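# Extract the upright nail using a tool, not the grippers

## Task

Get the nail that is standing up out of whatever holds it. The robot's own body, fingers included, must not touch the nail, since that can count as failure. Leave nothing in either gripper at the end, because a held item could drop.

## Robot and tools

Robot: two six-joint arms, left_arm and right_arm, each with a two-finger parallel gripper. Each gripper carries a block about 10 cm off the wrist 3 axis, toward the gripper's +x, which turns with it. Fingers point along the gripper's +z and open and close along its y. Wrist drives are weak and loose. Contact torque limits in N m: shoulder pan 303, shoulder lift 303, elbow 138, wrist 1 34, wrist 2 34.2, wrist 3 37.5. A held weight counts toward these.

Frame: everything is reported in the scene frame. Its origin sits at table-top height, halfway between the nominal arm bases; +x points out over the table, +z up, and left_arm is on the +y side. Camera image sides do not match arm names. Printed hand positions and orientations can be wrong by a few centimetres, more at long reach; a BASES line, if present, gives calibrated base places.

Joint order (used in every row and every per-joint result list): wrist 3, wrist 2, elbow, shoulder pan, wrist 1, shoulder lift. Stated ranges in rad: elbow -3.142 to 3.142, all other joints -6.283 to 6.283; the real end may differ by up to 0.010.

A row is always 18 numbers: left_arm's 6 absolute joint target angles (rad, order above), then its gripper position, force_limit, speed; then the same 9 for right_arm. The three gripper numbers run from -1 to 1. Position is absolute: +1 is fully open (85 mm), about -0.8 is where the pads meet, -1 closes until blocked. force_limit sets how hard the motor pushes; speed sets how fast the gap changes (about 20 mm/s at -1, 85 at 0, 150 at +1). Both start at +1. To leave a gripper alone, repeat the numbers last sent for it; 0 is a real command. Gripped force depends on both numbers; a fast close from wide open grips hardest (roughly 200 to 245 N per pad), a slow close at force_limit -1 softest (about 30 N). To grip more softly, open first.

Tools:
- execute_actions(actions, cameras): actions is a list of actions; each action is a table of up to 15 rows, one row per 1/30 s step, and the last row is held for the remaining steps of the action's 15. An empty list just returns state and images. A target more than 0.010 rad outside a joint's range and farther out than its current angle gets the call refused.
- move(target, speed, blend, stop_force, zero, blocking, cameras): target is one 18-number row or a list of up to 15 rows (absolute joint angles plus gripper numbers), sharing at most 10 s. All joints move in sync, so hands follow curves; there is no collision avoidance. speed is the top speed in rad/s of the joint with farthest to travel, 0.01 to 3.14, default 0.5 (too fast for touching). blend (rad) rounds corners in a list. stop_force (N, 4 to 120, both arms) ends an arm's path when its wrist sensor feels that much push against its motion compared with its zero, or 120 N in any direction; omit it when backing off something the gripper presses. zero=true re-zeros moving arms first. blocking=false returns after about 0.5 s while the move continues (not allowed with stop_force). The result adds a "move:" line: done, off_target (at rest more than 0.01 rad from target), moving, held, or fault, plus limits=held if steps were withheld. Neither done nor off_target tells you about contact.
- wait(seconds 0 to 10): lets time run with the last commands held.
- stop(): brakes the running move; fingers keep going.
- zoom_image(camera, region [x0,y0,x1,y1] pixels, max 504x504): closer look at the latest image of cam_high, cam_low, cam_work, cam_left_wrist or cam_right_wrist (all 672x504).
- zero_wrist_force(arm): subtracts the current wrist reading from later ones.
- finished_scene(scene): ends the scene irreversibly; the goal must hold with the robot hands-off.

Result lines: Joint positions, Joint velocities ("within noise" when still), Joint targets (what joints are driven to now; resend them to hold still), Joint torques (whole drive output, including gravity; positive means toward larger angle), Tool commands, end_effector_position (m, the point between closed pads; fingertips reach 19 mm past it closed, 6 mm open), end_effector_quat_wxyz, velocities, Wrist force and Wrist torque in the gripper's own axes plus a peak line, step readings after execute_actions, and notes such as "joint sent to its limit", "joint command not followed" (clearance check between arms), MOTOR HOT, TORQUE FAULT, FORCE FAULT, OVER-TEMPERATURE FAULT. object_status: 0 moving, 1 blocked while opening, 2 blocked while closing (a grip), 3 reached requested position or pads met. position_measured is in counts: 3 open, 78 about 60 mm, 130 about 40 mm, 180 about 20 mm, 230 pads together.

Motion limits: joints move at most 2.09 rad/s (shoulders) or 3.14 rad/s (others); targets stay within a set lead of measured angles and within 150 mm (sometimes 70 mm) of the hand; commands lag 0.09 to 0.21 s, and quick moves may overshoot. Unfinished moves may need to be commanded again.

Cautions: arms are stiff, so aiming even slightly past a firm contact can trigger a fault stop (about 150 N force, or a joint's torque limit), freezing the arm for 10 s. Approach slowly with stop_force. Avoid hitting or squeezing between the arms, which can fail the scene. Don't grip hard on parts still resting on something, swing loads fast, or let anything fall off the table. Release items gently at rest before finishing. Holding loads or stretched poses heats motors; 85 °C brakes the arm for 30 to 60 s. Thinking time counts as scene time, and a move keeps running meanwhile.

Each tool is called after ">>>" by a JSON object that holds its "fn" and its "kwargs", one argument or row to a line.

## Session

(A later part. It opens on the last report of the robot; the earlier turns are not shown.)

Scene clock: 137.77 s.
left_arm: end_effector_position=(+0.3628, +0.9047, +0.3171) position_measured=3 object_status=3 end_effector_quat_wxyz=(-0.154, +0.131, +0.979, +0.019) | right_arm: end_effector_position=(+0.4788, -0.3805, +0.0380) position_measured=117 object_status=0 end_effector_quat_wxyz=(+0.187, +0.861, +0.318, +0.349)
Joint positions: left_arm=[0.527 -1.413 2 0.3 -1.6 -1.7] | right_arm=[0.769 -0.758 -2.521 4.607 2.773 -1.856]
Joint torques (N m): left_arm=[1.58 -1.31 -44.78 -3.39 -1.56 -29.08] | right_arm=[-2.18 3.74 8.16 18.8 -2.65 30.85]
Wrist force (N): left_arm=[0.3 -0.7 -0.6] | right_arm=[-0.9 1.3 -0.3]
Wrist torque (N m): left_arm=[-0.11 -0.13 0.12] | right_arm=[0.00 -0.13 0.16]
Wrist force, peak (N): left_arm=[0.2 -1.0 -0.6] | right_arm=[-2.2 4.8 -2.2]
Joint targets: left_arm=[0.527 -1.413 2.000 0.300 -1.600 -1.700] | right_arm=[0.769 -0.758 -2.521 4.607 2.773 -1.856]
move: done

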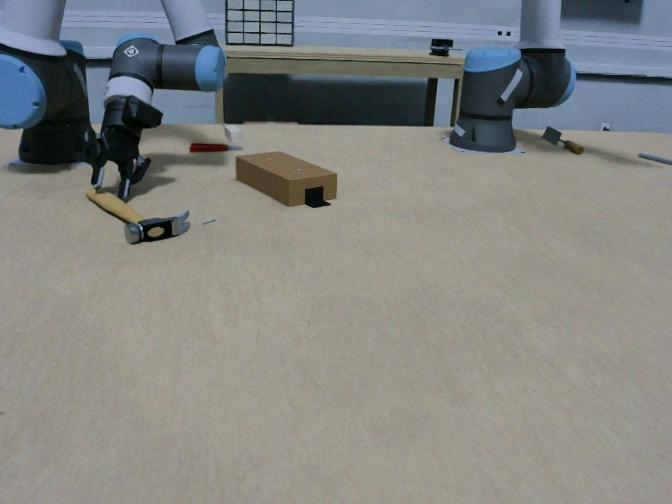

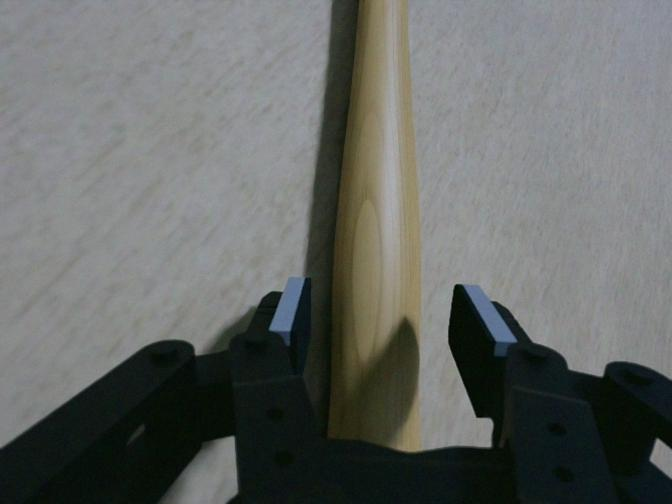

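>>> {"fn": "move", "kwargs": {
  "target": [
    [0.527,-1.413,2.0,0.3,-1.6,-1.7,1,1,1,0.9495,-0.7699,-2.5538,4.7319,2.6232,-1.8036,0.1,1,-1],
    [0.527,-1.413,2.0,0.3,-1.6,-1.7,1,1,1,1.2224,-0.8220,-2.5985,4.9333,2.3880,-1.7153,0.1,1,-1]
  ],
  "speed": 0.08,
  "stop_force": 10
}}

>>> {"fn": "zoom_image", "kwargs": {
  "camera": "cam_low",
  "region": [40, 100, 260, 270]
}}

Scene clock: 145.40 s.
left_arm: end_effector_position=(+0.3628, +0.9047, +0.3171) position_measured=3 object_status=3 end_effector_quat_wxyz=(-0.154, +0.131, +0.979, +0.019) | right_arm: end_effector_position=(+0.4068, -0.3706, +0.1069) position_measured=117 object_status=3 end_effector_quat_wxyz=(+0.187, +0.861, +0.318, +0.349)
Joint positions: left_arm=[0.527 -1.413 2 0.3 -1.6 -1.7] | right_arm=[1.222 -0.822 -2.599 4.933 2.388 -1.715]
Joint torques (N m): left_arm=[1.56 -0.98 -43.96 -1.79 -1.83 -31.76] | right_arm=[2.93 -1.13 5.74 20.89 -9.86 41.44]
Wrist force (N): left_arm=[0.5 -0.9 -0.6] | right_arm=[-0.1 0.9 -0.7]
Wrist torque (N m): left_arm=[-0.13 -0.16 0.11] | right_arm=[0.08 -0.23 0.15]
Wrist force, peak (N): left_arm=[0.6 -1.1 -0.4] | right_arm=[-0.2 1.9 0.1]
Joint targets: left_arm=[0.527 -1.413 2.000 0.300 -1.600 -1.700] | right_arm=[1.222 -0.822 -2.599 4.933 2.388 -1.715]
move: done

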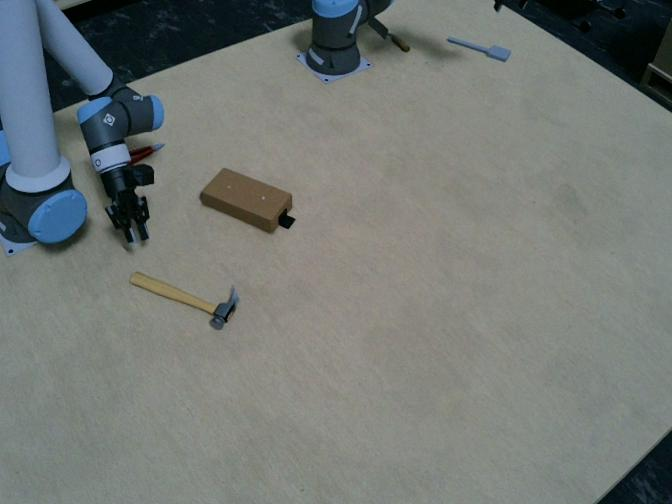

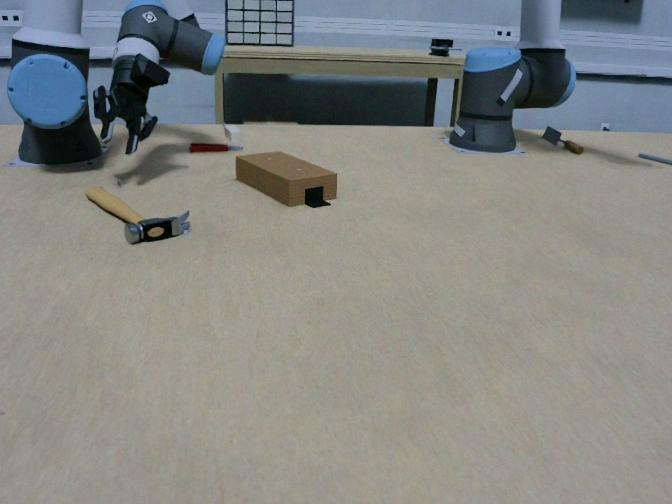

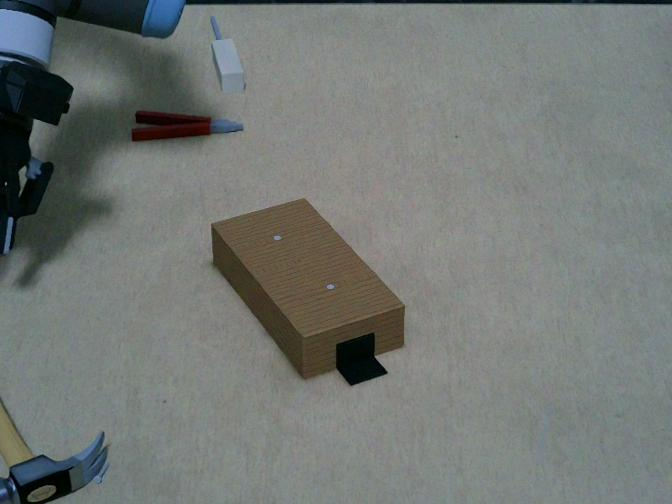

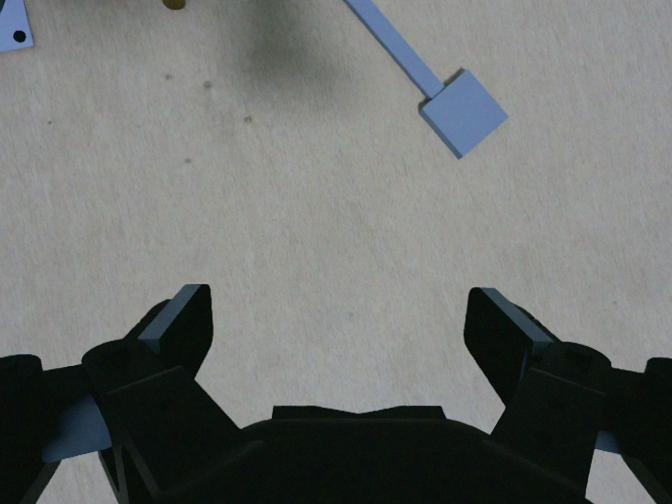

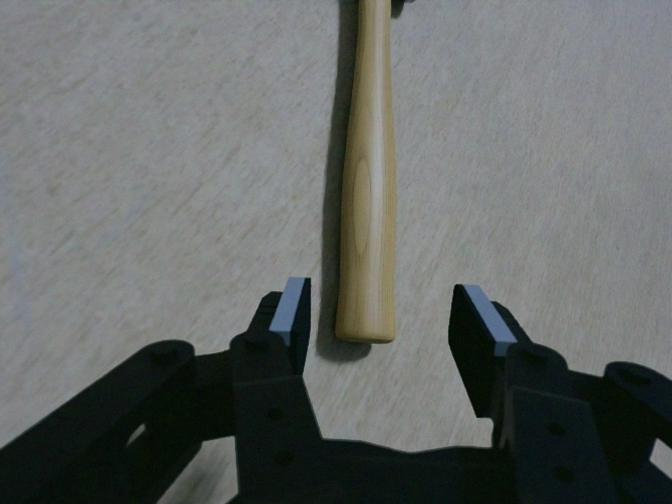

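Scaled by 2.291 from the camera's image (finer frame: 960x720).

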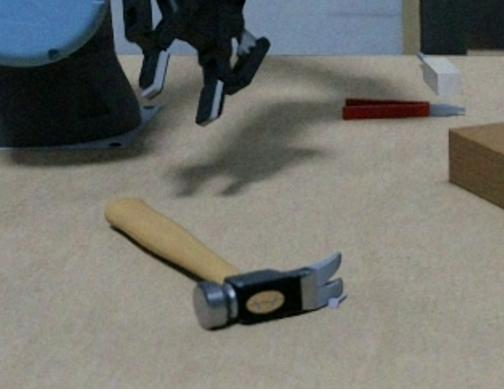

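>>> {"fn": "finished_scene", "kwargs": {
  "scene": 2
}}

The scene is finished: the task was done.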